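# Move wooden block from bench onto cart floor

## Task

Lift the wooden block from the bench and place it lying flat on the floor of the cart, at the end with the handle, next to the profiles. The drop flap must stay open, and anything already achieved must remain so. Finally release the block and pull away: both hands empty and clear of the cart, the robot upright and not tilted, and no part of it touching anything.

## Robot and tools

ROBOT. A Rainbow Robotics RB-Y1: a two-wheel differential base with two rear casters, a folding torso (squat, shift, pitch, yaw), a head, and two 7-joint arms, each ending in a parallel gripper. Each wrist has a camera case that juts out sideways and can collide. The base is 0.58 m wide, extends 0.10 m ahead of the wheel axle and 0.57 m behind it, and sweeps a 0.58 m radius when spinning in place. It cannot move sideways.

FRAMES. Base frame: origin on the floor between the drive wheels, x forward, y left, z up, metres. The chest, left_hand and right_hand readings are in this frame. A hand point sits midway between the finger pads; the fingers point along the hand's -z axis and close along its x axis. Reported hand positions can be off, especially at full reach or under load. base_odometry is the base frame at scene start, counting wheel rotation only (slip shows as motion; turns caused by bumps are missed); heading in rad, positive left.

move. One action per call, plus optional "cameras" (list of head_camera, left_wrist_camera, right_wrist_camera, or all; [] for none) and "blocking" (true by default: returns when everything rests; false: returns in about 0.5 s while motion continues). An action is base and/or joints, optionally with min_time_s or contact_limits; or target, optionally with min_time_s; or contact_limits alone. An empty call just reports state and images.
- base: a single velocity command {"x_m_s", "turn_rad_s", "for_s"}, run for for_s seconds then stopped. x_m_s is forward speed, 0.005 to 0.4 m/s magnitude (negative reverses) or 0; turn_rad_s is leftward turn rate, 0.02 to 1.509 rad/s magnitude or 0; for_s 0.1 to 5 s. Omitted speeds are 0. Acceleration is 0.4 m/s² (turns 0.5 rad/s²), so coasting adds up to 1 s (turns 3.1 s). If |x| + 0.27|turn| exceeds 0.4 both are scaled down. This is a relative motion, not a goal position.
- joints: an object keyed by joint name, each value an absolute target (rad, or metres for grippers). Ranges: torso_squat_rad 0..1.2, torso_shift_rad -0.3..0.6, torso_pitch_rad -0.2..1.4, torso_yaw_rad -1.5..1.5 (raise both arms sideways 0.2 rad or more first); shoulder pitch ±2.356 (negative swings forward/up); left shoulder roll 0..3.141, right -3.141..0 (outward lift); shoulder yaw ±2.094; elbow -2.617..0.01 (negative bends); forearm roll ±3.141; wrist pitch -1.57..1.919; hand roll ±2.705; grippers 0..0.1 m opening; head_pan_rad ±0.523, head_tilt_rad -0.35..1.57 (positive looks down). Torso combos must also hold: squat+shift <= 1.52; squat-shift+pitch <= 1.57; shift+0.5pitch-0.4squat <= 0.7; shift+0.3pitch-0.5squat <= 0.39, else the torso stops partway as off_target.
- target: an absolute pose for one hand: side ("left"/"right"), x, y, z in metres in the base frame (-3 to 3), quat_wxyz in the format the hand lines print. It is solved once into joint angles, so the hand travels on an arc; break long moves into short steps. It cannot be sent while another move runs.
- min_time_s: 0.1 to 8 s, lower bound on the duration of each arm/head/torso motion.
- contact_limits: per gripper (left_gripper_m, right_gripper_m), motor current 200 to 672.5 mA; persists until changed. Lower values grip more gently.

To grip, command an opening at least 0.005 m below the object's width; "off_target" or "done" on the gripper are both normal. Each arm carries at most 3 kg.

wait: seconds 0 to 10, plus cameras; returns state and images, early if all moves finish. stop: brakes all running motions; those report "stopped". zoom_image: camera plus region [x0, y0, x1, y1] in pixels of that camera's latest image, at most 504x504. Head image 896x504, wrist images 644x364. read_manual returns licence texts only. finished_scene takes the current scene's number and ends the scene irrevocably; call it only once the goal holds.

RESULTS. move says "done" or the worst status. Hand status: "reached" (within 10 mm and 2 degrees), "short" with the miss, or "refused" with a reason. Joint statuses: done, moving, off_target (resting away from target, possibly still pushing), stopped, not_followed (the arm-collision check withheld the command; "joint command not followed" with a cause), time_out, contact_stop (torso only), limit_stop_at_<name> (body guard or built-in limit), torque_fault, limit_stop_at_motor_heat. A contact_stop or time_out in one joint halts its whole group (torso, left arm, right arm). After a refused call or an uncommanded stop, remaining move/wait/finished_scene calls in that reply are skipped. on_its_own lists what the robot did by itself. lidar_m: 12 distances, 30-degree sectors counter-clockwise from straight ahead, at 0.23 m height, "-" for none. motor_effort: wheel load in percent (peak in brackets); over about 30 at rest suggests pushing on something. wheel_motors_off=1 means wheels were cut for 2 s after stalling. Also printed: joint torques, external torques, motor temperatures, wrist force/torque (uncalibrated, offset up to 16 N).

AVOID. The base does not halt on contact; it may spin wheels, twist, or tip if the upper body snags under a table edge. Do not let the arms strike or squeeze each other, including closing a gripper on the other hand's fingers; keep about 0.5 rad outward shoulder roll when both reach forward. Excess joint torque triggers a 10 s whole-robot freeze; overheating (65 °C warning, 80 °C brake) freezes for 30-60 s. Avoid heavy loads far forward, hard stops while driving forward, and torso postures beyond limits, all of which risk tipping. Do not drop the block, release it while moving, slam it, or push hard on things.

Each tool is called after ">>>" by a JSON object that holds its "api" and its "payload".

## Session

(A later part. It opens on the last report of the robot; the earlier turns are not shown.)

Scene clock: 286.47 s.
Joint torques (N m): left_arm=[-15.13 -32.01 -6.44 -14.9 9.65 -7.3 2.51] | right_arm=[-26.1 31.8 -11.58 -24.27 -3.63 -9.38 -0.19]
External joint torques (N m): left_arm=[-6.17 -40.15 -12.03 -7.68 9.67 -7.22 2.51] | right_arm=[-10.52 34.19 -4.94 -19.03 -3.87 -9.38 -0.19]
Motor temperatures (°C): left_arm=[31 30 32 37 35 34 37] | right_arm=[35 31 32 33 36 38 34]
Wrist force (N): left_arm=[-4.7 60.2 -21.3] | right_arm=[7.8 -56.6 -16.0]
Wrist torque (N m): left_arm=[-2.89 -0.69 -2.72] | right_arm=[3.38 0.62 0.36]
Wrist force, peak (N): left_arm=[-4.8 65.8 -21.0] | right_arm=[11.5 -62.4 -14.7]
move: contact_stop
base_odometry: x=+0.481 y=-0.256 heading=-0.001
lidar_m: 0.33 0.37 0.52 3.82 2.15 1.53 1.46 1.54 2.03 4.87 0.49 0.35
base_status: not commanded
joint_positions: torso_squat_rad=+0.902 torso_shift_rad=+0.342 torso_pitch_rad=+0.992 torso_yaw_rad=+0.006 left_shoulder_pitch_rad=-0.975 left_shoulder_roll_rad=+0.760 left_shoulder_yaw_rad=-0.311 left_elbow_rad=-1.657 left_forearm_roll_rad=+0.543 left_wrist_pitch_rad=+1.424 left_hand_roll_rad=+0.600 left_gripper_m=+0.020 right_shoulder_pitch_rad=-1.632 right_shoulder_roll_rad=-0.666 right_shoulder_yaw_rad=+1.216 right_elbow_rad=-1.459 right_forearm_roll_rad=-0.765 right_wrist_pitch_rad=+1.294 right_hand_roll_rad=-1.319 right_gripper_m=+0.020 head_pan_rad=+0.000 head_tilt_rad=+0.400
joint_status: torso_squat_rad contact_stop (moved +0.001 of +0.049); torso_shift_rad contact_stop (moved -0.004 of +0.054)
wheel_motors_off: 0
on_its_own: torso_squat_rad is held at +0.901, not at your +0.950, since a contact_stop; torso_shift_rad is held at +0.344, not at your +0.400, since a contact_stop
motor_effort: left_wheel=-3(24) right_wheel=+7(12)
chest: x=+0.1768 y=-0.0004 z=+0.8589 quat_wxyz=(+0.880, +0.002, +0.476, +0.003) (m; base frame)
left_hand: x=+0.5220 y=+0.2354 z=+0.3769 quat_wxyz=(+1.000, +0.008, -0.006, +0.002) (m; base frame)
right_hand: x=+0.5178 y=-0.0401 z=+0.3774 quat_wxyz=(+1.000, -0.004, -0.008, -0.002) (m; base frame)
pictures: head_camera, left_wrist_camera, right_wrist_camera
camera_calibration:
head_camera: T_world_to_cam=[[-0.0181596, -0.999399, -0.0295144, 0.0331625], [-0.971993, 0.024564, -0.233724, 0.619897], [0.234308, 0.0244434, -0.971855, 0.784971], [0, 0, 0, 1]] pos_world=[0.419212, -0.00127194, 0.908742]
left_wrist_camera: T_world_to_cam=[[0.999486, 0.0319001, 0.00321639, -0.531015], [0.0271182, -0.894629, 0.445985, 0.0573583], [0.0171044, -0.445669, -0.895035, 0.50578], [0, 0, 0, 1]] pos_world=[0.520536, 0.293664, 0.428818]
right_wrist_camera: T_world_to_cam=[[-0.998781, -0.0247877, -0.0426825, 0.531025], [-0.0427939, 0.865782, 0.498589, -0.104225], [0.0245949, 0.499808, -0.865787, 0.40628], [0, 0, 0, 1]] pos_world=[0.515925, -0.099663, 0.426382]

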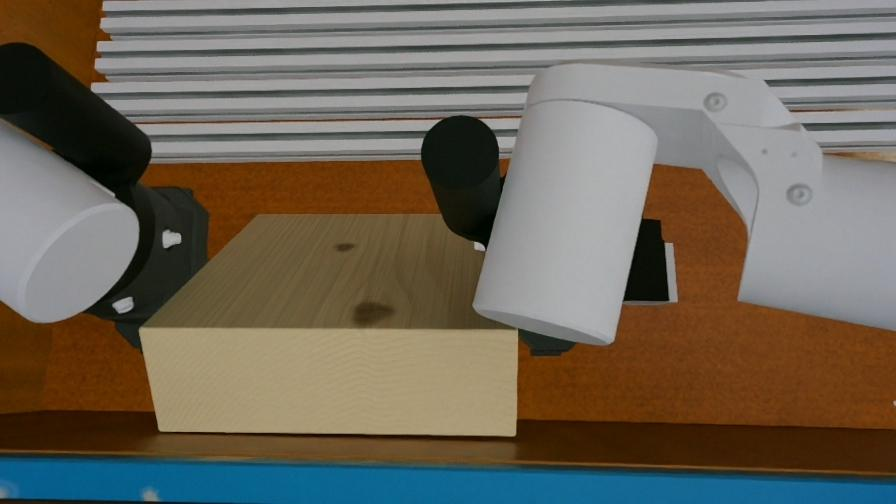

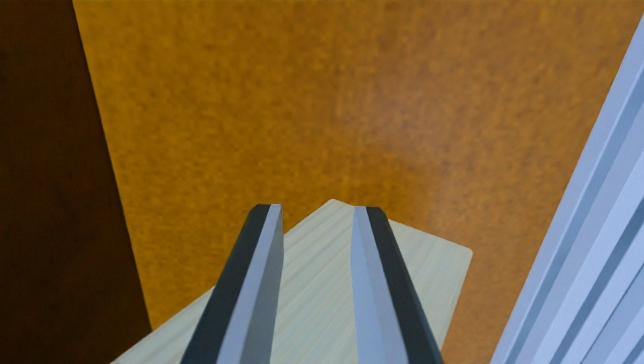

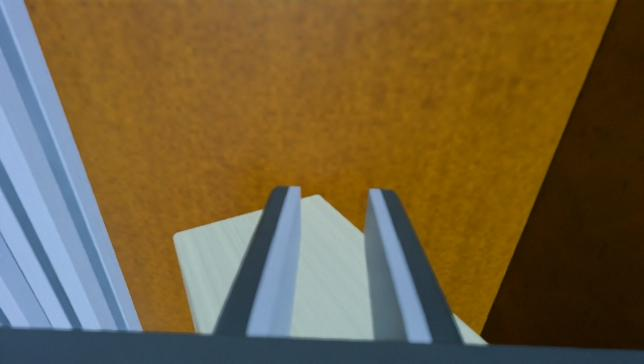

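>>> {"api": "move", "payload": {"target": {"side":"left","x":0.5,"y":0.255,"z":0.42,"quat_wxyz":[1,0,0,0]}, "cameras": []}}

>>> {"api": "move", "payload": {"target": {"side":"left","x":0.48,"y":0.25,"z":0.62,"quat_wxyz":[0.996,0,-0.09,0]}, "cameras": []}}

>>> {"api": "move", "payload": {"target": {"side":"right","x":0.49,"y":-0.11,"z":0.5,"quat_wxyz":[1,0,0,0]}, "cameras": ["head_camera"]}}

>>> {"api": "move", "payload": {"joints": {"right_gripper_m":0.0,"torso_squat_rad":0.9,"torso_shift_rad":0.34,"torso_pitch_rad":1.0,"torso_yaw_rad":0.0}, "cameras": []}}

>>> {"api": "move", "payload": {"target": {"side":"right","x":0.46,"y":-0.1,"z":0.6,"quat_wxyz":[0.997,0,0.08,0]}, "cameras": []}}

>>> {"api": "move", "payload": {"target": {"side":"right","x":0.44,"y":0.06,"z":0.57,"quat_wxyz":[0.993,0,0.12,0]}}}

Scene clock: 306.33 s.
Joint torques (N m): left_arm=[-7.26 6.26 7.17 -7.4 0.21 -0.64 0.18] | right_arm=[-19.78 4.4 -9.87 -9.37 -0.6 -1.45 -0.29]
External joint torques (N m): left_arm=[0.01 -2.93 0.95 -0.39 0.18 -0.58 0.18] | right_arm=[-4.25 6.66 -3.24 -4.06 -0.82 -1.44 -0.29]
Motor temperatures (°C): left_arm=[31 30 32 37 36 34 38] | right_arm=[35 32 32 35 36 40 34]
Wrist force (N): left_arm=[1.6 -1.3 -7.9] | right_arm=[0.3 -4.8 -8.2]
Wrist torque (N m): left_arm=[-0.03 0.24 0.09] | right_arm=[-0.05 0.06 -0.08]
Wrist force, peak (N): left_arm=[-2.6 62.6 -23.2] | right_arm=[7.3 -56.8 -16.7]
move: done
base_odometry: x=+0.481 y=-0.256 heading=-0.001
lidar_m: 0.33 0.37 0.50 3.82 2.16 1.54 1.47 1.54 2.04 4.87 0.48 0.35
base_status: not commanded
joint_positions: torso_squat_rad=+0.901 torso_shift_rad=+0.344 torso_pitch_rad=+0.994 torso_yaw_rad=+0.005 left_shoulder_pitch_rad=-0.860 left_shoulder_roll_rad=+0.869 left_shoulder_yaw_rad=-0.228 left_elbow_rad=-1.883 left_forearm_roll_rad=+0.639 left_wrist_pitch_rad=+1.517 left_hand_roll_rad=+0.634 left_gripper_m=+0.020 right_shoulder_pitch_rad=-1.634 right_shoulder_roll_rad=-0.659 right_shoulder_yaw_rad=+1.215 right_elbow_rad=-1.463 right_forearm_roll_rad=-0.766 right_wrist_pitch_rad=+1.292 right_hand_roll_rad=-1.318 right_gripper_m=+0.020 head_pan_rad=+0.000 head_tilt_rad=+0.400
joint_status: all done
wheel_motors_off: 0
on_its_own: torso_squat_rad is held at +0.901, not at your +0.950, since a contact_stop; torso_shift_rad is held at +0.344, not at your +0.400, since a contact_stop
motor_effort: left_wheel=-8(24) right_wheel=+7(16)
chest: x=+0.1778 y=+0.0000 z=+0.8581 quat_wxyz=(+0.879, +0.001, +0.477, +0.002) (m; base frame)
left_hand: x=+0.5002 y=+0.2546 z=+0.4171 quat_wxyz=(+1.000, +0.000, +0.002, -0.001) (m; base frame)
left_hand_status: reached (checked arc, planned for 0.5 s): 3 mm and 0.3 deg off.
right_hand: x=+0.5157 y=-0.0350 z=+0.3771 quat_wxyz=(+1.000, +0.000, -0.006, +0.001) (m; base frame)
pictures: none
No camera images: "cameras" was empty.

Scene clock: 307.70 s.
Joint torques (N m): left_arm=[-4.58 7.89 7.52 -3.57 -0.52 -0.69 -0.03] | right_arm=[-19.08 3.59 -9.02 -8.79 -0.53 -1.5 -0.37]
External joint torques (N m): left_arm=[1.05 -2.08 1.13 0.32 -0.26 -0.44 -0.02] | right_arm=[-3.56 5.84 -2.39 -3.48 -0.76 -1.49 -0.37]
Motor temperatures (°C): left_arm=[31 30 32 37 36 34 38] | right_arm=[35 32 32 35 36 39 34]
Wrist force (N): left_arm=[0.3 -1.6 -8.1] | right_arm=[-0.1 -4.3 -5.8]
Wrist torque (N m): left_arm=[0.02 0.23 0.10] | right_arm=[0.00 0.08 -0.08]
Wrist force, peak (N): left_arm=[1.1 -0.7 -8.4] | right_arm=[0.3 -5.8 -7.8]
move: done
base_odometry: x=+0.481 y=-0.256 heading=-0.001
lidar_m: 0.34 0.36 0.51 3.81 2.15 1.54 1.46 1.53 2.05 4.88 0.48 0.36
base_status: not commanded
joint_positions: torso_squat_rad=+0.901 torso_shift_rad=+0.344 torso_pitch_rad=+0.995 torso_yaw_rad=+0.005 left_shoulder_pitch_rad=-0.806 left_shoulder_roll_rad=+1.133 left_shoulder_yaw_rad=+0.151 left_elbow_rad=-2.594 left_forearm_roll_rad=+0.994 left_wrist_pitch_rad=+1.913 left_hand_roll_rad=+1.008 left_gripper_m=+0.020 right_shoulder_pitch_rad=-1.634 right_shoulder_roll_rad=-0.659 right_shoulder_yaw_rad=+1.215 right_elbow_rad=-1.463 right_forearm_roll_rad=-0.766 right_wrist_pitch_rad=+1.292 right_hand_roll_rad=-1.318 right_gripper_m=+0.020 head_pan_rad=+0.000 head_tilt_rad=+0.400
joint_status: all done
wheel_motors_off: 0
on_its_own: torso_squat_rad is held at +0.901, not at your +0.950, since a contact_stop; torso_shift_rad is held at +0.344, not at your +0.400, since a contact_stop
motor_effort: left_wheel=-10(10) right_wheel=+8(10)
chest: x=+0.1778 y=+0.0000 z=+0.8580 quat_wxyz=(+0.879, +0.001, +0.477, +0.002) (m; base frame)
left_hand: x=+0.4803 y=+0.2501 z=+0.6192 quat_wxyz=(+0.996, +0.001, -0.091, -0.001) (m; base frame)
left_hand_status: reached (checked arc, planned for 1.0 s): 1 mm and 0.2 deg off.
right_hand: x=+0.5157 y=-0.0348 z=+0.3772 quat_wxyz=(+1.000, +0.000, -0.006, +0.001) (m; base frame)
pictures: none
No camera images: "cameras" was empty.

Scene clock: 309.03 s.
Joint torques (N m): left_arm=[-4.95 8.13 7.81 -3.4 -0.42 -0.54 -0.11] | right_arm=[-14.6 -5.91 -8.83 -5.27 0.19 0 -0.1]
External joint torques (N m): left_arm=[0.68 -1.85 1.41 0.48 -0.16 -0.3 -0.1] | right_arm=[-1.28 0.31 -1 -0.55 -0.01 0 -0.1]
Motor temperatures (°C): left_arm=[31 30 32 37 36 34 38] | right_arm=[35 32 32 35 36 39 34]
Wrist force (N): left_arm=[0.5 -1.9 -7.8] | right_arm=[0.7 3.4 -3.8]
Wrist torque (N m): left_arm=[0.06 0.22 0.06] | right_arm=[-0.35 0.19 -0.08]
Wrist force, peak (N): left_arm=[0.5 -1.5 -8.4] | right_arm=[0.0 -4.0 -6.1]
move: done
base_odometry: x=+0.481 y=-0.256 heading=-0.001
lidar_m: 0.34 0.35 0.51 3.82 2.15 1.54 1.47 1.53 2.05 4.88 0.49 0.34
base_status: not commanded
joint_positions: torso_squat_rad=+0.901 torso_shift_rad=+0.344 torso_pitch_rad=+0.994 torso_yaw_rad=+0.005 left_shoulder_pitch_rad=-0.806 left_shoulder_roll_rad=+1.133 left_shoulder_yaw_rad=+0.151 left_elbow_rad=-2.594 left_forearm_roll_rad=+0.994 left_wrist_pitch_rad=+1.913 left_hand_roll_rad=+1.008 left_gripper_m=+0.020 right_shoulder_pitch_rad=-1.652 right_shoulder_roll_rad=-1.077 right_shoulder_yaw_rad=+1.107 right_elbow_rad=-2.106 right_forearm_roll_rad=-0.956 right_wrist_pitch_rad=+1.525 right_hand_roll_rad=-1.470 right_gripper_m=+0.020 head_pan_rad=+0.000 head_tilt_rad=+0.400
joint_status: all done
wheel_motors_off: 0
on_its_own: torso_squat_rad is held at +0.901, not at your +0.950, since a contact_stop; torso_shift_rad is held at +0.344, not at your +0.400, since a contact_stop
motor_effort: left_wheel=-7(9) right_wheel=+6(9)
chest: x=+0.1778 y=+0.0000 z=+0.8581 quat_wxyz=(+0.879, +0.001, +0.477, +0.002) (m; base frame)
left_hand: x=+0.4803 y=+0.2501 z=+0.6192 quat_wxyz=(+0.996, +0.001, -0.091, -0.001) (m; base frame)
right_hand: x=+0.4899 y=-0.1100 z=+0.4997 quat_wxyz=(+1.000, +0.000, +0.000, +0.000) (m; base frame)
right_hand_status: reached (checked arc, planned for 1.0 s): 0 mm and 0.1 deg off.
pictures: head_camera
camera_calibration:
head_camera: T_world_to_cam=[[-0.0184166, -0.999445, -0.0277567, 0.0321544], [-0.97268, 0.0243352, -0.230871, 0.618385], [0.231418, 0.0227466, -0.972588, 0.785013], [0, 0, 0, 1]] pos_world=[0.420417, -0.000768365, 0.907154]

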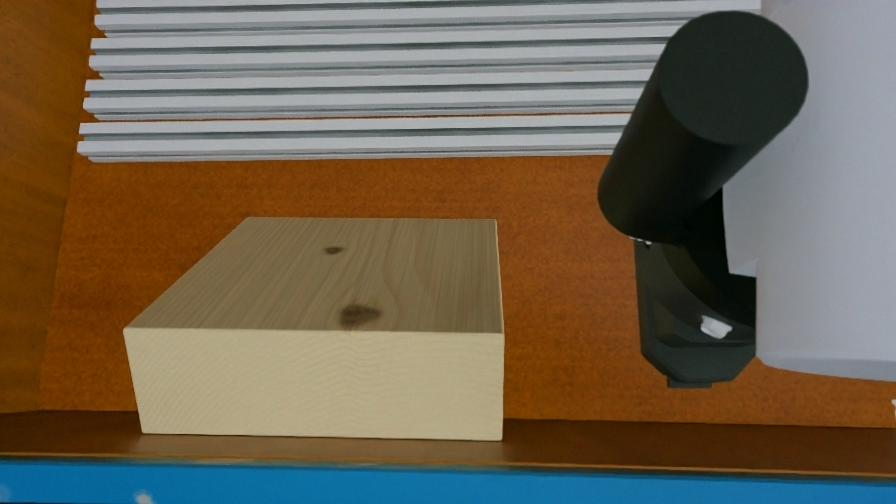

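Scene clock: 309.73 s.
Joint torques (N m): left_arm=[-4.9 8.28 7.45 -3.62 -0.44 -0.45 -0.2] | right_arm=[-14.58 -6.11 -8.73 -5.3 0.14 -0.06 -0.06]
External joint torques (N m): left_arm=[0.7 -1.65 1.09 0.32 -0.19 -0.21 -0.19] | right_arm=[-1.35 0.17 -0.93 -0.56 -0.05 -0.07 -0.06]
Motor temperatures (°C): left_arm=[31 30 32 37 36 34 38] | right_arm=[35 32 32 35 36 39 34]
Wrist force (N): left_arm=[-0.4 -1.9 -7.4] | right_arm=[0.6 2.7 -3.9]
Wrist torque (N m): left_arm=[0.05 0.13 0.09] | right_arm=[-0.27 0.22 -0.11]
Wrist force, peak (N): left_arm=[0.0 -0.9 -8.3] | right_arm=[-0.6 3.6 -4.1]
move: done
base_odometry: x=+0.481 y=-0.256 heading=-0.001
lidar_m: 0.33 0.34 0.50 3.83 2.17 1.54 1.47 1.53 2.05 4.88 0.48 0.36
base_status: not commanded
joint_positions: torso_squat_rad=+0.900 torso_shift_rad=+0.340 torso_pitch_rad=+1.000 torso_yaw_rad=+0.000 left_shoulder_pitch_rad=-0.806 left_shoulder_roll_rad=+1.133 left_shoulder_yaw_rad=+0.151 left_elbow_rad=-2.594 left_forearm_roll_rad=+0.994 left_wrist_pitch_rad=+1.913 left_hand_roll_rad=+1.008 left_gripper_m=+0.020 right_shoulder_pitch_rad=-1.652 right_shoulder_roll_rad=-1.077 right_shoulder_yaw_rad=+1.107 right_elbow_rad=-2.106 right_forearm_roll_rad=-0.956 right_wrist_pitch_rad=+1.525 right_hand_roll_rad=-1.470 right_gripper_m=+0.000 head_pan_rad=+0.000 head_tilt_rad=+0.400
joint_status: all done
wheel_motors_off: 0
motor_effort: left_wheel=-7(7) right_wheel=+6(8)
chest: x=+0.1775 y=+0.0000 z=+0.8579 quat_wxyz=(+0.878, +0.000, +0.479, +0.000) (m; base frame)
left_hand: x=+0.4793 y=+0.2483 z=+0.6163 quat_wxyz=(+0.996, -0.001, -0.088, -0.002) (m; base frame)
right_hand: x=+0.4873 y=-0.1124 z=+0.4983 quat_wxyz=(+1.000, -0.003, +0.003, -0.001) (m; base frame)
pictures: none
No camera images: "cameras" was empty.

Scene clock: 310.67 s.
Joint torques (N m): left_arm=[-4.91 8.15 7.59 -3.64 -0.47 -0.5 -0.13] | right_arm=[-14.34 -6.54 -8.4 -3.42 -0.02 -0.18 -0.03]
External joint torques (N m): left_arm=[0.68 -1.77 1.22 0.3 -0.22 -0.26 -0.12] | right_arm=[-0.16 -0.77 -0.24 -0.33 0.08 -0.18 -0.03]
Motor temperatures (°C): left_arm=[31 30 32 37 36 34 38] | right_arm=[35 32 32 35 36 39 34]
Wrist force (N): left_arm=[0.3 -1.5 -7.6] | right_arm=[1.3 2.7 -3.6]
Wrist torque (N m): left_arm=[0.01 0.17 0.09] | right_arm=[-0.31 0.19 -0.06]
Wrist force, peak (N): left_arm=[-0.2 -1.1 -8.4] | right_arm=[0.0 2.7 -6.0]
move: done
base_odometry: x=+0.481 y=-0.256 heading=-0.001
lidar_m: 0.33 0.36 0.50 3.81 2.15 1.52 1.45 1.53 2.03 4.88 0.47 0.35
base_status: not commanded
joint_positions: torso_squat_rad=+0.900 torso_shift_rad=+0.340 torso_pitch_rad=+1.000 torso_yaw_rad=+0.000 left_shoulder_pitch_rad=-0.806 left_shoulder_roll_rad=+1.133 left_shoulder_yaw_rad=+0.151 left_elbow_rad=-2.594 left_forearm_roll_rad=+0.994 left_wrist_pitch_rad=+1.913 left_hand_roll_rad=+1.008 left_gripper_m=+0.020 right_shoulder_pitch_rad=-1.823 right_shoulder_roll_rad=-1.093 right_shoulder_yaw_rad=+0.947 right_elbow_rad=-2.238 right_forearm_roll_rad=-1.373 right_wrist_pitch_rad=+1.746 right_hand_roll_rad=-1.581 right_gripper_m=+0.000 head_pan_rad=+0.000 head_tilt_rad=+0.400
joint_status: all done
wheel_motors_off: 0
motor_effort: left_wheel=-5(8) right_wheel=+4(7)
chest: x=+0.1775 y=+0.0001 z=+0.8579 quat_wxyz=(+0.878, +0.000, +0.479, +0.000) (m; base frame)
left_hand: x=+0.4793 y=+0.2483 z=+0.6163 quat_wxyz=(+0.996, -0.001, -0.088, -0.002) (m; base frame)
right_hand: x=+0.4599 y=-0.0999 z=+0.5999 quat_wxyz=(+0.997, +0.000, +0.080, +0.000) (m; base frame)
right_hand_status: reached (checked arc, planned for 0.6 s): 0 mm and 0.1 deg off.
pictures: none
No camera images: "cameras" was empty.

Scene clock: 311.90 s.
Joint torques (N m): left_arm=[-5.35 8.16 7.32 -3.55 -0.39 -0.36 -0.05] | right_arm=[-19.47 -0.32 -7.57 -4.34 -0.29 0.06 -0.12]
External joint torques (N m): left_arm=[0.25 -1.76 0.96 0.39 -0.14 -0.12 -0.04] | right_arm=[-1.67 -0.09 0.82 0.07 -0.02 0.11 -0.11]
Motor temperatures (°C): left_arm=[31 30 32 37 36 34 38] | right_arm=[35 32 32 35 36 39 34]
Wrist force (N): left_arm=[0.5 -1.7 -8.1] | right_arm=[1.7 3.2 -4.2]
Wrist torque (N m): left_arm=[0.06 0.25 0.09] | right_arm=[-0.34 0.19 -0.06]
Wrist force, peak (N): left_arm=[0.5 -1.7 -8.1] | right_arm=[2.1 3.8 -3.8]
move: done
base_odometry: x=+0.481 y=-0.256 heading=-0.001
lidar_m: 0.33 0.36 0.51 3.81 2.15 1.52 1.46 1.53 2.03 4.87 0.49 0.35
base_status: not commanded
joint_positions: torso_squat_rad=+0.900 torso_shift_rad=+0.340 torso_pitch_rad=+1.000 torso_yaw_rad=+0.000 left_shoulder_pitch_rad=-0.806 left_shoulder_roll_rad=+1.133 left_shoulder_yaw_rad=+0.151 left_elbow_rad=-2.594 left_forearm_roll_rad=+0.994 left_wrist_pitch_rad=+1.913 left_hand_roll_rad=+1.008 left_gripper_m=+0.020 right_shoulder_pitch_rad=-1.980 right_shoulder_roll_rad=-0.517 right_shoulder_yaw_rad=+1.106 right_elbow_rad=-1.745 right_forearm_roll_rad=-1.275 right_wrist_pitch_rad=+1.754 right_hand_roll_rad=-1.672 right_gripper_m=+0.000 head_pan_rad=+0.000 head_tilt_rad=+0.400
joint_status: all done
wheel_motors_off: 0
motor_effort: left_wheel=-5(8) right_wheel=+6(9)
chest: x=+0.1775 y=+0.0001 z=+0.8579 quat_wxyz=(+0.878, +0.000, +0.479, +0.000) (m; base frame)
left_hand: x=+0.4793 y=+0.2483 z=+0.6163 quat_wxyz=(+0.996, -0.001, -0.088, -0.002) (m; base frame)
right_hand: x=+0.4397 y=+0.0598 z=+0.5701 quat_wxyz=(+0.993, +0.001, +0.120, +0.000) (m; base frame)
right_hand_status: reached (checked arc, planned for 0.9 s): 0 mm and 0.1 deg off.
pictures: head_camera, left_wrist_camera, right_wrist_camera
camera_calibration:
head_camera: T_world_to_cam=[[-0.0213578, -0.999502, -0.0232468, 0.0287811], [-0.973849, 0.026059, -0.225699, 0.613774], [0.226192, 0.0178185, -0.97392, 0.787007], [0, 0, 0, 1]] pos_world=[0.420323, -0.00125083, 0.905678]
left_wrist_camera: T_world_to_cam=[[0.985635, 0.0230768, 0.167307, -0.581769], [-0.0571386, -0.886643, 0.45891, -0.0062262], [0.158932, -0.461878, -0.872588, 0.648776], [0, 0, 0, 1]] pos_world=[0.469945, 0.30756, 0.666305]
right_wrist_camera: T_world_to_cam=[[-0.97684, -0.0288816, 0.212014, 0.309118], [0.0835457, 0.860717, 0.502181, -0.347521], [-0.196988, 0.508263, -0.83837, 0.606341], [0, 0, 0, 1]] pos_world=[0.450435, -0.000135534, 0.617319]

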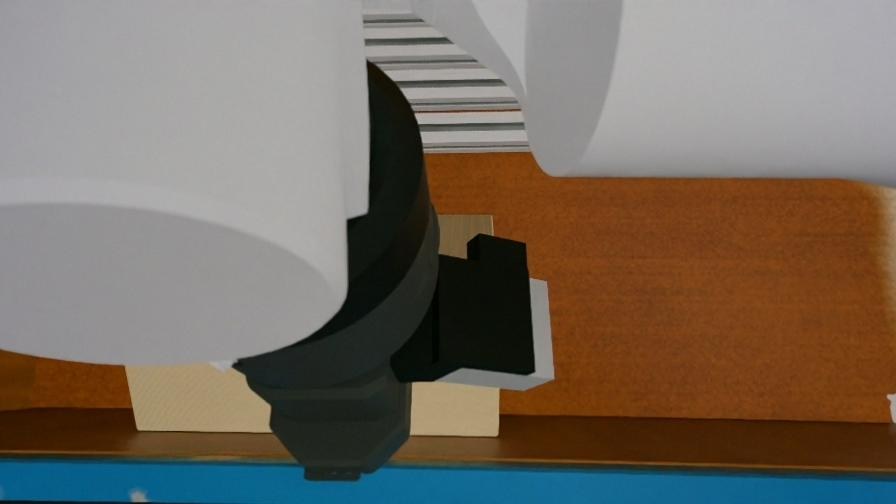

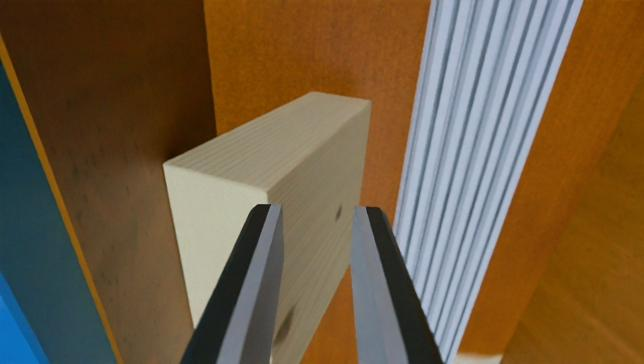

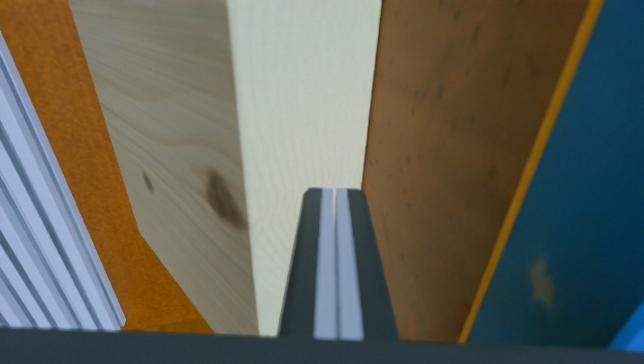

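>>> {"api": "move", "payload": {"target": {"side":"right","x":0.44,"y":0.06,"z":0.52,"quat_wxyz":[0.993,0,0.12,0]}, "cameras": []}}

>>> {"api": "move", "payload": {"target": {"side":"right","x":0.447,"y":0.06,"z":0.505,"quat_wxyz":[0.993,0,0.12,0]}, "cameras": []}}

>>> {"api": "move", "payload": {"target": {"side":"right","x":0.457,"y":0.06,"z":0.492,"quat_wxyz":[0.993,0,0.12,0]}}}

Scene clock: 323.73 s.
Joint torques (N m): left_arm=[-5.17 7.91 6.9 -3.59 -0.3 -0.49 -0.26] | right_arm=[8.59 -4.44 16.32 7.21 8.17 0.15 -0.49]
External joint torques (N m): left_arm=[0.45 -2.03 0.53 0.33 -0.04 -0.24 -0.25] | right_arm=[26.38 -4.41 24.6 11.89 8.42 0.2 -0.48]
External joint torques when the fault began: right_arm=[56.17 -7.57 51.95 29.55 23.74 -7.27 -1.01]
Motor temperatures (°C): left_arm=[31 29 32 37 35 34 37] | right_arm=[35 31 32 34 37 38 34]
Wrist force (N): left_arm=[0.2 -1.3 -7.5] | right_arm=[-7.8 -3.4 101.6]
Wrist torque (N m): left_arm=[0.01 0.17 0.10] | right_arm=[0.94 6.42 0.38]
Wrist force, peak (N): left_arm=[0.2 -0.6 -10.1] | right_arm=[-41.5 -24.1 196.3]
move: torque_fault
TORQUE FAULT: right_forearm_roll_rad reached its load limit. The robot stopped for 10 seconds, dropped its targets and accepts commands again. The stop added 9.0 s to the call.
base_odometry: x=+0.481 y=-0.256 heading=-0.001
lidar_m: 0.33 0.36 0.50 3.81 2.16 1.54 1.45 1.53 2.05 4.87 0.48 0.35
base_status: not commanded
joint_positions: torso_squat_rad=+0.900 torso_shift_rad=+0.339 torso_pitch_rad=+0.997 torso_yaw_rad=+0.000 left_shoulder_pitch_rad=-0.806 left_shoulder_roll_rad=+1.133 left_shoulder_yaw_rad=+0.151 left_elbow_rad=-2.594 left_forearm_roll_rad=+0.994 left_wrist_pitch_rad=+1.913 left_hand_roll_rad=+1.008 left_gripper_m=+0.020 right_shoulder_pitch_rad=-1.949 right_shoulder_roll_rad=-0.505 right_shoulder_yaw_rad=+1.135 right_elbow_rad=-1.688 right_forearm_roll_rad=-1.224 right_wrist_pitch_rad=+1.694 right_hand_roll_rad=-1.623 right_gripper_m=+0.000 head_pan_rad=+0.000 head_tilt_rad=+0.400
joint_status: right_shoulder_pitch_rad torque_fault (moved +0.031 of +0.070); right_shoulder_yaw_rad torque_fault (moved +0.028 of +0.065); right_elbow_rad torque_fault (moved +0.057 of +0.093); right_forearm_roll_rad torque_fault (moved +0.050 of +0.090); right_wrist_pitch_rad torque_fault (moved -0.060 of -0.097); right_hand_roll_rad torque_fault (moved +0.049 of +0.080); the others done
wheel_motors_off: 0
on_its_own: right_shoulder_pitch_rad is held at -1.943, not at your -1.910, since a torque_fault; right_shoulder_yaw_rad is held at +1.141, not at your +1.171, since a torque_fault; right_elbow_rad is held at -1.685, not at your -1.652, since a torque_fault; right_forearm_roll_rad is held at -1.222, not at your -1.184, since a torque_fault; right_wrist_pitch_rad is held at +1.694, not at your +1.656, since a torque_fault; right_hand_roll_rad is held at -1.623, not at your -1.592, since a torque_fault
motor_effort: left_wheel=-10(48) right_wheel=+2(67)
chest: x=+0.1763 y=-0.0001 z=+0.8589 quat_wxyz=(+0.878, +0.000, +0.478, +0.000) (m; base frame)
left_hand: x=+0.4791 y=+0.2482 z=+0.6183 quat_wxyz=(+0.996, -0.001, -0.090, -0.002) (m; base frame)
right_hand: x=+0.4437 y=+0.0648 z=+0.5478 quat_wxyz=(+0.993, +0.008, +0.116, -0.001) (m; base frame)
right_hand_status: short (checked arc, planned for 0.4 s): torque_fault, 28 mm and 1.0 deg off.
pictures: none
No camera images: "cameras" was empty.

not run: a stop that you did not command came earlier in this reply.

not run: a stop that you did not command came earlier in this reply.

>>> {"api": "move", "payload": {"target": {"side":"right","x":0.455,"y":0.06,"z":0.546,"quat_wxyz":[0.993,0,0.12,0]}, "min_time_s": 1, "cameras": []}}

>>> {"api": "move", "payload": {"target": {"side":"right","x":0.467,"y":0.06,"z":0.546,"quat_wxyz":[0.993,0,0.12,0]}, "min_time_s": 1}}

Scene clock: 326.73 s.
Joint torques (N m): left_arm=[-5.3 8.53 7.24 -3.69 -0.31 -0.48 -0.14] | right_arm=[-20.78 -1.07 -9.8 -4.38 -0.76 0.21 0.2]
External joint torques (N m): left_arm=[0.29 -1.39 0.87 0.25 -0.06 -0.23 -0.13] | right_arm=[-2.64 -0.82 -1.53 0.24 -0.49 0.21 0.21]
Motor temperatures (°C): left_arm=[31 29 32 37 35 34 37] | right_arm=[35 31 32 33 37 38 34]
Wrist force (N): left_arm=[0.4 -1.0 -7.3] | right_arm=[0.5 4.9 -3.9]
Wrist torque (N m): left_arm=[-0.02 0.23 0.10] | right_arm=[-0.57 0.08 -0.09]
Wrist force, peak (N): left_arm=[0.0 -1.7 -8.4] | right_arm=[-7.5 -2.8 102.3]
move: done
base_odometry: x=+0.481 y=-0.256 heading=-0.001
lidar_m: 0.34 0.35 0.52 3.84 2.14 1.54 1.47 1.53 2.04 4.88 0.48 0.35
base_status: not commanded
joint_positions: torso_squat_rad=+0.900 torso_shift_rad=+0.340 torso_pitch_rad=+1.000 torso_yaw_rad=+0.000 left_shoulder_pitch_rad=-0.806 left_shoulder_roll_rad=+1.133 left_shoulder_yaw_rad=+0.151 left_elbow_rad=-2.594 left_forearm_roll_rad=+0.994 left_wrist_pitch_rad=+1.913 left_hand_roll_rad=+1.008 left_gripper_m=+0.020 right_shoulder_pitch_rad=-1.959 right_shoulder_roll_rad=-0.511 right_shoulder_yaw_rad=+1.130 right_elbow_rad=-1.644 right_forearm_roll_rad=-1.239 right_wrist_pitch_rad=+1.699 right_hand_roll_rad=-1.579 right_gripper_m=+0.000 head_pan_rad=+0.000 head_tilt_rad=+0.400
joint_status: all done
wheel_motors_off: 0
motor_effort: left_wheel=-3(14) right_wheel=+3(16)
chest: x=+0.1775 y=+0.0000 z=+0.8579 quat_wxyz=(+0.878, +0.000, +0.479, +0.000) (m; base frame)
left_hand: x=+0.4793 y=+0.2482 z=+0.6163 quat_wxyz=(+0.996, -0.001, -0.088, -0.002) (m; base frame)
right_hand: x=+0.4545 y=+0.0600 z=+0.5442 quat_wxyz=(+0.993, +0.000, +0.121, +0.000) (m; base frame)
right_hand_status: reached (checked arc, planned for 1.0 s): 2 mm and 0.2 deg off.
pictures: none
No camera images: "cameras" was empty.

Scene clock: 328.07 s.
Joint torques (N m): left_arm=[-5.27 8.29 7.09 -3.79 -0.14 -0.52 -0.14] | right_arm=[-20.8 -1.34 -9.96 -4.12 -0.69 0.19 0.15]
External joint torques (N m): left_arm=[0.33 -1.64 0.72 0.15 0.11 -0.27 -0.13] | right_arm=[-2.23 -0.87 -1.66 0.41 -0.43 0.18 0.16]
Motor temperatures (°C): left_arm=[31 29 32 37 35 34 37] | right_arm=[35 31 32 33 37 38 34]
Wrist force (N): left_arm=[-0.2 -1.8 -6.8] | right_arm=[-0.1 5.4 -4.5]
Wrist torque (N m): left_arm=[0.08 0.16 0.13] | right_arm=[-0.63 -0.02 -0.06]
Wrist force, peak (N): left_arm=[0.2 -1.1 -8.5] | right_arm=[-0.1 5.4 -4.5]
move: done
base_odometry: x=+0.481 y=-0.256 heading=-0.001
lidar_m: 0.33 0.36 0.52 3.83 2.14 1.53 1.46 1.53 2.04 4.87 0.47 0.34
base_status: not commanded
joint_positions: torso_squat_rad=+0.900 torso_shift_rad=+0.340 torso_pitch_rad=+1.000 torso_yaw_rad=+0.000 left_shoulder_pitch_rad=-0.806 left_shoulder_roll_rad=+1.133 left_shoulder_yaw_rad=+0.151 left_elbow_rad=-2.594 left_forearm_roll_rad=+0.994 left_wrist_pitch_rad=+1.913 left_hand_roll_rad=+1.008 left_gripper_m=+0.020 right_shoulder_pitch_rad=-1.976 right_shoulder_roll_rad=-0.512 right_shoulder_yaw_rad=+1.120 right_elbow_rad=-1.605 right_forearm_roll_rad=-1.247 right_wrist_pitch_rad=+1.699 right_hand_roll_rad=-1.543 right_gripper_m=+0.000 head_pan_rad=+0.000 head_tilt_rad=+0.400
joint_status: all done
wheel_motors_off: 0
motor_effort: left_wheel=-3(5) right_wheel=+3(5)
chest: x=+0.1775 y=+0.0000 z=+0.8579 quat_wxyz=(+0.878, +0.000, +0.479, +0.000) (m; base frame)
left_hand: x=+0.4793 y=+0.2482 z=+0.6163 quat_wxyz=(+0.996, -0.001, -0.088, -0.002) (m; base frame)
right_hand: x=+0.4664 y=+0.0599 z=+0.5461 quat_wxyz=(+0.993, +0.000, +0.120, +0.000) (m; base frame)
right_hand_status: reached (checked arc, planned for 1.0 s): 1 mm and 0.0 deg off.
pictures: head_camera, left_wrist_camera, right_wrist_camera
camera_calibration:
head_camera: T_world_to_cam=[[-0.0213367, -0.9995, -0.0233444, 0.0287628], [-0.973849, 0.0260605, -0.225696, 0.613797], [0.226192, 0.0179184, -0.973918, 0.787104], [0, 0, 0, 1]] pos_world=[0.420323, -0.00135107, 0.905778]
left_wrist_camera: T_world_to_cam=[[0.98562, 0.0231016, 0.167387, -0.58192], [-0.0571319, -0.886709, 0.458785, -0.00620831], [0.159023, -0.461751, -0.872639, 0.648666], [0, 0, 0, 1]] pos_world=[0.470045, 0.30746, 0.666305]
right_wrist_camera: T_world_to_cam=[[-0.976788, -0.0290186, 0.212232, 0.340155], [0.0834489, 0.860956, 0.501788, -0.337368], [-0.197284, 0.507851, -0.83855, 0.591646], [0, 0, 0, 1]] pos_world=[0.477134, -0.000137986, 0.59322]

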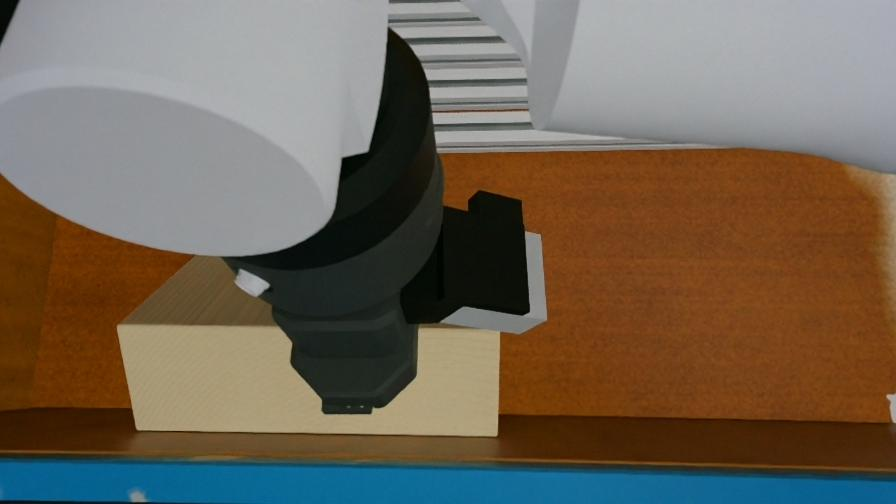

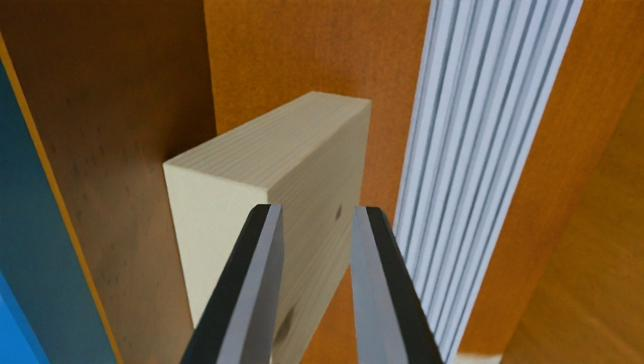

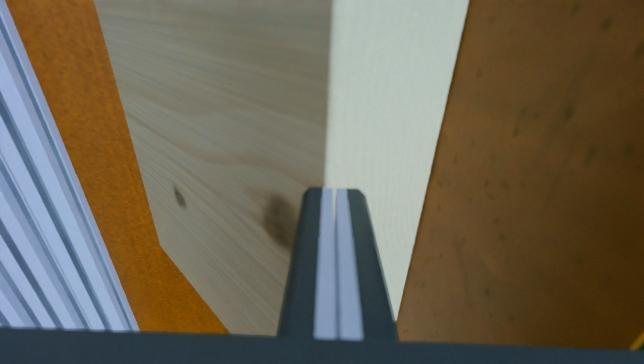

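>>> {"api": "move", "payload": {"target": {"side":"right","x":0.46,"y":0.05,"z":0.62,"quat_wxyz":[0.683,0.183,0.183,0.683]}, "cameras": []}}

>>> {"api": "move", "payload": {"target": {"side":"right","x":0.432,"y":0.06,"z":0.55,"quat_wxyz":[0.683,0.183,0.183,0.683]}}}

Scene clock: 337.93 s.
Joint torques (N m): left_arm=[-5.22 8.25 7.32 -3.78 -0.37 -0.53 -0.21] | right_arm=[-21.75 -1.87 -9.56 -3.7 -0.69 0.09 -0.35]
External joint torques (N m): left_arm=[0.37 -1.68 0.95 0.16 -0.12 -0.28 -0.2] | right_arm=[-1.63 -0.18 -1.08 0.19 0.03 0.07 -0.35]
Motor temperatures (°C): left_arm=[31 29 32 37 35 33 37] | right_arm=[35 31 32 33 37 38 34]
Wrist force (N): left_arm=[0.4 -1.2 -8.0] | right_arm=[-1.0 2.0 -3.3]
Wrist torque (N m): left_arm=[-0.02 0.20 0.09] | right_arm=[-0.45 -0.02 -0.07]
Wrist force, peak (N): left_arm=[-0.2 -1.2 -8.7] | right_arm=[-0.2 4.9 -5.2]
move: done
base_odometry: x=+0.481 y=-0.256 heading=-0.001
lidar_m: 0.34 0.35 0.51 3.84 2.15 1.54 1.47 1.53 2.04 4.86 0.48 0.35
base_status: not commanded
joint_positions: torso_squat_rad=+0.900 torso_shift_rad=+0.340 torso_pitch_rad=+1.000 torso_yaw_rad=+0.000 left_shoulder_pitch_rad=-0.806 left_shoulder_roll_rad=+1.133 left_shoulder_yaw_rad=+0.151 left_elbow_rad=-2.594 left_forearm_roll_rad=+0.994 left_wrist_pitch_rad=+1.913 left_hand_roll_rad=+1.008 left_gripper_m=+0.020 right_shoulder_pitch_rad=-2.079 right_shoulder_roll_rad=-0.542 right_shoulder_yaw_rad=+1.006 right_elbow_rad=-1.494 right_forearm_roll_rad=-1.614 right_wrist_pitch_rad=+1.831 right_hand_roll_rad=+0.077 right_gripper_m=+0.000 head_pan_rad=+0.000 head_tilt_rad=+0.400
joint_status: all done
wheel_motors_off: 0
motor_effort: left_wheel=-3(6) right_wheel=+3(5)
chest: x=+0.1775 y=+0.0000 z=+0.8579 quat_wxyz=(+0.878, +0.000, +0.479, +0.000) (m; base frame)
left_hand: x=+0.4793 y=+0.2483 z=+0.6163 quat_wxyz=(+0.996, -0.001, -0.088, -0.002) (m; base frame)
right_hand: x=+0.4596 y=+0.0500 z=+0.6202 quat_wxyz=(+0.685, +0.184, +0.180, +0.682) (m; base frame)
right_hand_status: reached (checked arc, planned for 1.4 s): 0 mm and 0.4 deg off.
pictures: none
No camera images: "cameras" was empty.

Scene clock: 338.70 s.
Joint torques (N m): left_arm=[-5.04 8.53 7.07 -3.55 -0.36 -0.47 -0.17] | right_arm=[-20.75 0.53 -8.49 -4.78 -1.14 0.35 0.09]
External joint torques (N m): left_arm=[0.56 -1.39 0.71 0.39 -0.11 -0.22 -0.16] | right_arm=[-1.88 0.9 -0.49 -0.12 -0.4 0.28 0.09]
Motor temperatures (°C): left_arm=[31 29 32 37 35 33 37] | right_arm=[35 31 32 33 37 38 34]
Wrist force (N): left_arm=[0.1 -0.9 -7.8] | right_arm=[-0.5 2.0 -3.4]
Wrist torque (N m): left_arm=[-0.08 0.17 0.09] | right_arm=[-0.44 0.03 -0.07]
Wrist force, peak (N): left_arm=[0.7 -1.7 -8.2] | right_arm=[-0.7 1.8 -5.2]
move: done
base_odometry: x=+0.481 y=-0.256 heading=-0.001
lidar_m: 0.34 0.36 0.50 3.82 2.16 1.53 1.47 1.53 2.05 4.87 0.48 0.34
base_status: not commanded
joint_positions: torso_squat_rad=+0.900 torso_shift_rad=+0.340 torso_pitch_rad=+1.000 torso_yaw_rad=+0.000 left_shoulder_pitch_rad=-0.806 left_shoulder_roll_rad=+1.133 left_shoulder_yaw_rad=+0.151 left_elbow_rad=-2.594 left_forearm_roll_rad=+0.994 left_wrist_pitch_rad=+1.913 left_hand_roll_rad=+1.008 left_gripper_m=+0.020 right_shoulder_pitch_rad=-1.964 right_shoulder_roll_rad=-0.483 right_shoulder_yaw_rad=+1.103 right_elbow_rad=-1.453 right_forearm_roll_rad=-1.491 right_wrist_pitch_rad=+1.708 right_hand_roll_rad=+0.124 right_gripper_m=+0.000 head_pan_rad=+0.000 head_tilt_rad=+0.400
joint_status: all done
wheel_motors_off: 0
motor_effort: left_wheel=-3(5) right_wheel=+3(6)
chest: x=+0.1775 y=+0.0000 z=+0.8579 quat_wxyz=(+0.878, +0.000, +0.479, +0.000) (m; base frame)
left_hand: x=+0.4793 y=+0.2483 z=+0.6162 quat_wxyz=(+0.996, -0.001, -0.088, -0.002) (m; base frame)
right_hand: x=+0.4319 y=+0.0599 z=+0.5498 quat_wxyz=(+0.683, +0.183, +0.183, +0.683) (m; base frame)
right_hand_status: reached (checked arc, planned for 0.4 s): 0 mm and 0.0 deg off.
pictures: head_camera, left_wrist_camera, right_wrist_camera
camera_calibration:
head_camera: T_world_to_cam=[[-0.0213641, -0.999501, -0.0232463, 0.0287855], [-0.973871, 0.0260633, -0.225603, 0.613795], [0.226097, 0.0178191, -0.973942, 0.787044], [0, 0, 0, 1]] pos_world=[0.420424, -0.00125082, 0.905679]
left_wrist_camera: T_world_to_cam=[[0.985641, 0.0231637, 0.167261, -0.581847], [-0.0570416, -0.886641, 0.458927, -0.00632076], [0.15893, -0.461878, -0.872588, 0.648627], [0, 0, 0, 1]] pos_world=[0.470045, 0.30746, 0.666205]
right_wrist_camera: T_world_to_cam=[[0.0119684, -0.999242, -0.0370507, 0.0738459], [-0.49238, -0.0381392, 0.869545, -0.236076], [-0.870298, 0.00783595, -0.492463, 0.718359], [0, 0, 0, 1]] pos_world=[0.508064, 0.0591571, 0.56178]

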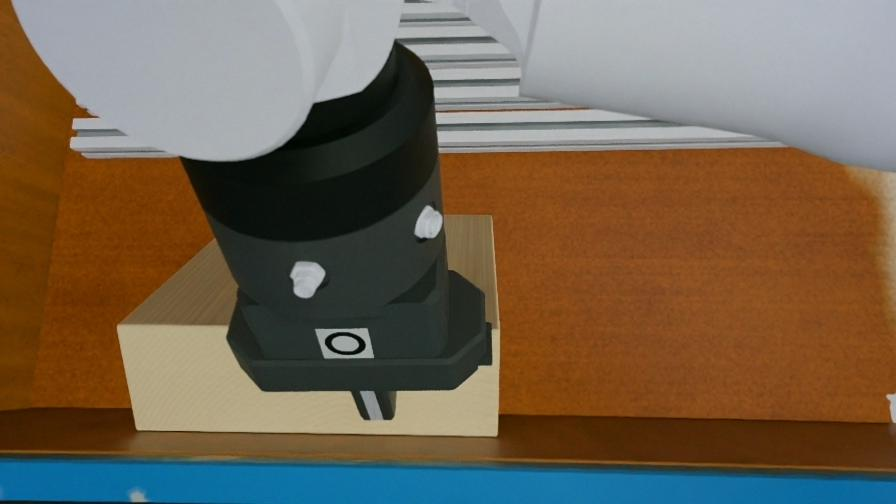

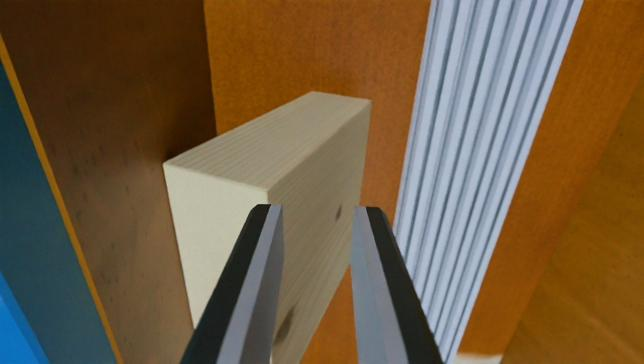

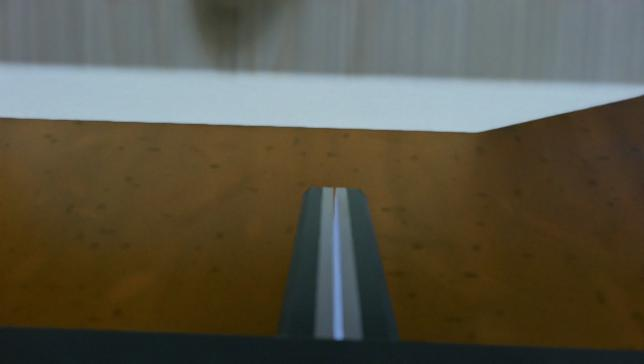

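>>> {"api": "move", "payload": {"target": {"side":"right","x":0.437,"y":0.06,"z":0.53,"quat_wxyz":[0.683,0.183,0.183,0.683]}, "min_time_s": 1, "cameras": []}}

>>> {"api": "move", "payload": {"target": {"side":"right","x":0.442,"y":0.06,"z":0.518,"quat_wxyz":[0.683,0.183,0.183,0.683]}, "min_time_s": 1, "cameras": ["right_wrist_camera"]}}

>>> {"api": "move", "payload": {"target": {"side":"right","x":0.449,"y":0.06,"z":0.51,"quat_wxyz":[0.683,0.183,0.183,0.683]}, "min_time_s": 1, "cameras": ["right_wrist_camera"]}}

Scene clock: 342.17 s.
Joint torques (N m): left_arm=[-5.2 8.4 7.55 -3.49 -0.24 -0.43 -0.22] | right_arm=[-18.5 1.88 -6.18 -4.65 -0.62 0.09 0.24]
External joint torques (N m): left_arm=[0.39 -1.52 1.18 0.45 0.01 -0.18 -0.21] | right_arm=[0.44 2.13 1.58 0.09 0.11 -0.03 0.24]
Motor temperatures (°C): left_arm=[31 29 32 37 35 33 37] | right_arm=[35 31 32 32 37 38 34]
Wrist force (N): left_arm=[-0.3 -1.8 -6.8] | right_arm=[-0.9 1.6 -3.2]
Wrist torque (N m): left_arm=[0.06 0.11 0.10] | right_arm=[-0.40 -0.05 -0.10]
Wrist force, peak (N): left_arm=[0.7 -1.4 -8.6] | right_arm=[-0.6 2.4 -3.9]
move: done
base_odometry: x=+0.481 y=-0.256 heading=-0.001
lidar_m: 0.34 0.36 0.51 3.82 2.16 1.54 1.47 1.52 2.04 4.87 0.49 0.35
base_status: not commanded
joint_positions: torso_squat_rad=+0.900 torso_shift_rad=+0.340 torso_pitch_rad=+1.000 torso_yaw_rad=+0.000 left_shoulder_pitch_rad=-0.806 left_shoulder_roll_rad=+1.133 left_shoulder_yaw_rad=+0.151 left_elbow_rad=-2.594 left_forearm_roll_rad=+0.994 left_wrist_pitch_rad=+1.913 left_hand_roll_rad=+1.008 left_gripper_m=+0.020 right_shoulder_pitch_rad=-1.948 right_shoulder_roll_rad=-0.466 right_shoulder_yaw_rad=+1.122 right_elbow_rad=-1.382 right_forearm_roll_rad=-1.465 right_wrist_pitch_rad=+1.678 right_hand_roll_rad=+0.184 right_gripper_m=+0.000 head_pan_rad=+0.000 head_tilt_rad=+0.400
joint_status: all done
wheel_motors_off: 0
motor_effort: left_wheel=-3(4) right_wheel=+4(5)
chest: x=+0.1775 y=+0.0000 z=+0.8579 quat_wxyz=(+0.878, +0.000, +0.479, +0.000) (m; base frame)
left_hand: x=+0.4793 y=+0.2483 z=+0.6162 quat_wxyz=(+0.996, -0.001, -0.088, -0.002) (m; base frame)
right_hand: x=+0.4372 y=+0.0599 z=+0.5301 quat_wxyz=(+0.683, +0.183, +0.183, +0.683) (m; base frame)
right_hand_status: reached (checked arc, planned for 1.0 s): 0 mm and 0.0 deg off.
pictures: none
No camera images: "cameras" was empty.

Scene clock: 343.50 s.
Joint torques (N m): left_arm=[-4.86 8.16 6.99 -3.55 -0.36 -0.55 -0.18] | right_arm=[-7.59 -3.64 3.38 6.53 10.52 -6.5 0.47]
External joint torques (N m): left_arm=[0.76 -1.77 0.61 0.37 -0.1 -0.29 -0.17] | right_arm=[11.48 -3.4 11.01 11.27 11.24 -6.65 0.47]
Motor temperatures (°C): left_arm=[31 29 32 37 35 33 37] | right_arm=[35 31 32 32 37 38 34]
Wrist force (N): left_arm=[0.1 -1.1 -7.9] | right_arm=[-15.3 49.9 55.8]
Wrist torque (N m): left_arm=[0.01 0.21 0.09] | right_arm=[0.59 0.39 -0.29]
Wrist force, peak (N): left_arm=[0.2 -1.3 -8.3] | right_arm=[-16.5 51.2 57.2]
move: done
base_odometry: x=+0.481 y=-0.256 heading=-0.001
lidar_m: 0.33 0.36 0.51 3.82 2.15 1.54 1.45 1.52 2.05 4.89 0.47 0.35
base_status: not commanded
joint_positions: torso_squat_rad=+0.900 torso_shift_rad=+0.339 torso_pitch_rad=+0.998 torso_yaw_rad=+0.000 left_shoulder_pitch_rad=-0.806 left_shoulder_roll_rad=+1.133 left_shoulder_yaw_rad=+0.151 left_elbow_rad=-2.594 left_forearm_roll_rad=+0.994 left_wrist_pitch_rad=+1.913 left_hand_roll_rad=+1.008 left_gripper_m=+0.020 right_shoulder_pitch_rad=-1.944 right_shoulder_roll_rad=-0.454 right_shoulder_yaw_rad=+1.129 right_elbow_rad=-1.335 right_forearm_roll_rad=-1.454 right_wrist_pitch_rad=+1.662 right_hand_roll_rad=+0.225 right_gripper_m=+0.000 head_pan_rad=+0.000 head_tilt_rad=+0.400
joint_status: all done
wheel_motors_off: 0
motor_effort: left_wheel=-5(5) right_wheel=+6(8)
chest: x=+0.1766 y=+0.0000 z=+0.8586 quat_wxyz=(+0.878, +0.000, +0.478, +0.000) (m; base frame)
left_hand: x=+0.4791 y=+0.2482 z=+0.6177 quat_wxyz=(+0.996, -0.001, -0.090, -0.002) (m; base frame)
right_hand: x=+0.4416 y=+0.0608 z=+0.5220 quat_wxyz=(+0.682, +0.183, +0.180, +0.685) (m; base frame)
right_hand_status: reached (checked arc, planned for 1.0 s): 4 mm and 0.4 deg off.
pictures: right_wrist_camera
camera_calibration:
right_wrist_camera: T_world_to_cam=[[0.0143652, -0.999022, -0.0418278, 0.0749248], [-0.495976, -0.0434425, 0.867249, -0.203914], [-0.868217, 0.00828741, -0.496115, 0.714109], [0, 0, 0, 1]] pos_world=[0.517789, 0.0600749, 0.534259]

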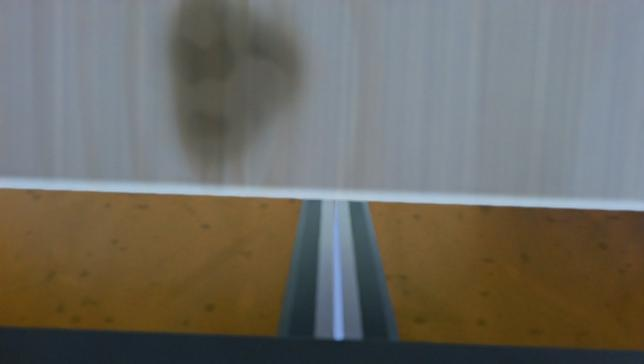

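Scene clock: 354.17 s.
Joint torques (N m): left_arm=[-5.24 8.47 7.22 -3.64 -0.37 -0.47 -0.09] | right_arm=[-7.73 -12.31 4.01 11.02 15.42 -7.96 0.27]
External joint torques (N m): left_arm=[0.39 -1.47 0.84 0.27 -0.12 -0.22 -0.09] | right_arm=[11.53 -12.13 11.54 15.74 16.15 -8.12 0.27]
External joint torques when the fault began: right_arm=[20.48 -16.7 20.81 25.26 24.08 -11.31 0.32]
Motor temperatures (°C): left_arm=[31 29 32 36 35 33 37] | right_arm=[35 31 32 32 41 38 34]
Wrist force (N): left_arm=[0.7 -1.9 -7.9] | right_arm=[-14.0 71.2 59.2]
Wrist torque (N m): left_arm=[0.07 0.23 0.07] | right_arm=[1.13 0.49 -0.42]
Wrist force, peak (N): left_arm=[0.9 -1.4 -8.8] | right_arm=[-16.6 105.8 100.7]
move: torque_fault
TORQUE FAULT: right_forearm_roll_rad reached its load limit. The robot stopped for 10 seconds, dropped its targets and accepts commands again. The stop added 9.3 s to the call.
base_odometry: x=+0.481 y=-0.256 heading=-0.001
lidar_m: 0.34 0.36 0.52 3.82 2.17 1.54 1.46 1.53 2.05 4.87 0.48 0.36
base_status: not commanded
joint_positions: torso_squat_rad=+0.900 torso_shift_rad=+0.339 torso_pitch_rad=+0.997 torso_yaw_rad=+0.000 left_shoulder_pitch_rad=-0.806 left_shoulder_roll_rad=+1.133 left_shoulder_yaw_rad=+0.151 left_elbow_rad=-2.594 left_forearm_roll_rad=+0.994 left_wrist_pitch_rad=+1.913 left_hand_roll_rad=+1.008 left_gripper_m=+0.020 right_shoulder_pitch_rad=-1.950 right_shoulder_roll_rad=-0.438 right_shoulder_yaw_rad=+1.127 right_elbow_rad=-1.297 right_forearm_roll_rad=-1.456 right_wrist_pitch_rad=+1.658 right_hand_roll_rad=+0.256 right_gripper_m=+0.000 head_pan_rad=+0.000 head_tilt_rad=+0.400
joint_status: right_elbow_rad torque_fault (moved +0.038 of +0.067); right_forearm_roll_rad torque_fault (moved -0.003 of +0.009); right_wrist_pitch_rad torque_fault (moved -0.005 of -0.014); right_hand_roll_rad torque_fault (moved +0.030 of +0.048); the others done
wheel_motors_off: 0
on_its_own: right_elbow_rad is held at -1.293, not at your -1.268, since a torque_fault; right_forearm_roll_rad is held at -1.452, not at your -1.444, since a torque_fault; right_wrist_pitch_rad is held at +1.656, not at your +1.648, since a torque_fault; right_hand_roll_rad is held at +0.256, not at your +0.274, since a torque_fault
motor_effort: left_wheel=+0(9) right_wheel=+13(28)
chest: x=+0.1763 y=-0.0001 z=+0.8588 quat_wxyz=(+0.878, +0.000, +0.478, +0.000) (m; base frame)
left_hand: x=+0.4790 y=+0.2481 z=+0.6182 quat_wxyz=(+0.996, -0.001, -0.090, -0.002) (m; base frame)
right_hand: x=+0.4445 y=+0.0645 z=+0.5207 quat_wxyz=(+0.679, +0.187, +0.179, +0.687) (m; base frame)
right_hand_status: short (checked arc, planned for 1.0 s): torque_fault, 13 mm and 0.9 deg off.
pictures: right_wrist_camera
camera_calibration:
right_wrist_camera: T_world_to_cam=[[0.019033, -0.998501, -0.0513196, 0.0814373], [-0.491679, -0.0540409, 0.869098, -0.203437], [-0.870568, 0.00869127, -0.491971, 0.714775], [0, 0, 0, 1]] pos_world=[0.520685, 0.064109, 0.532634]

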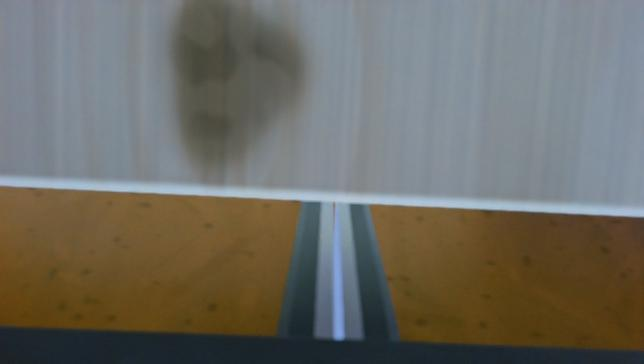

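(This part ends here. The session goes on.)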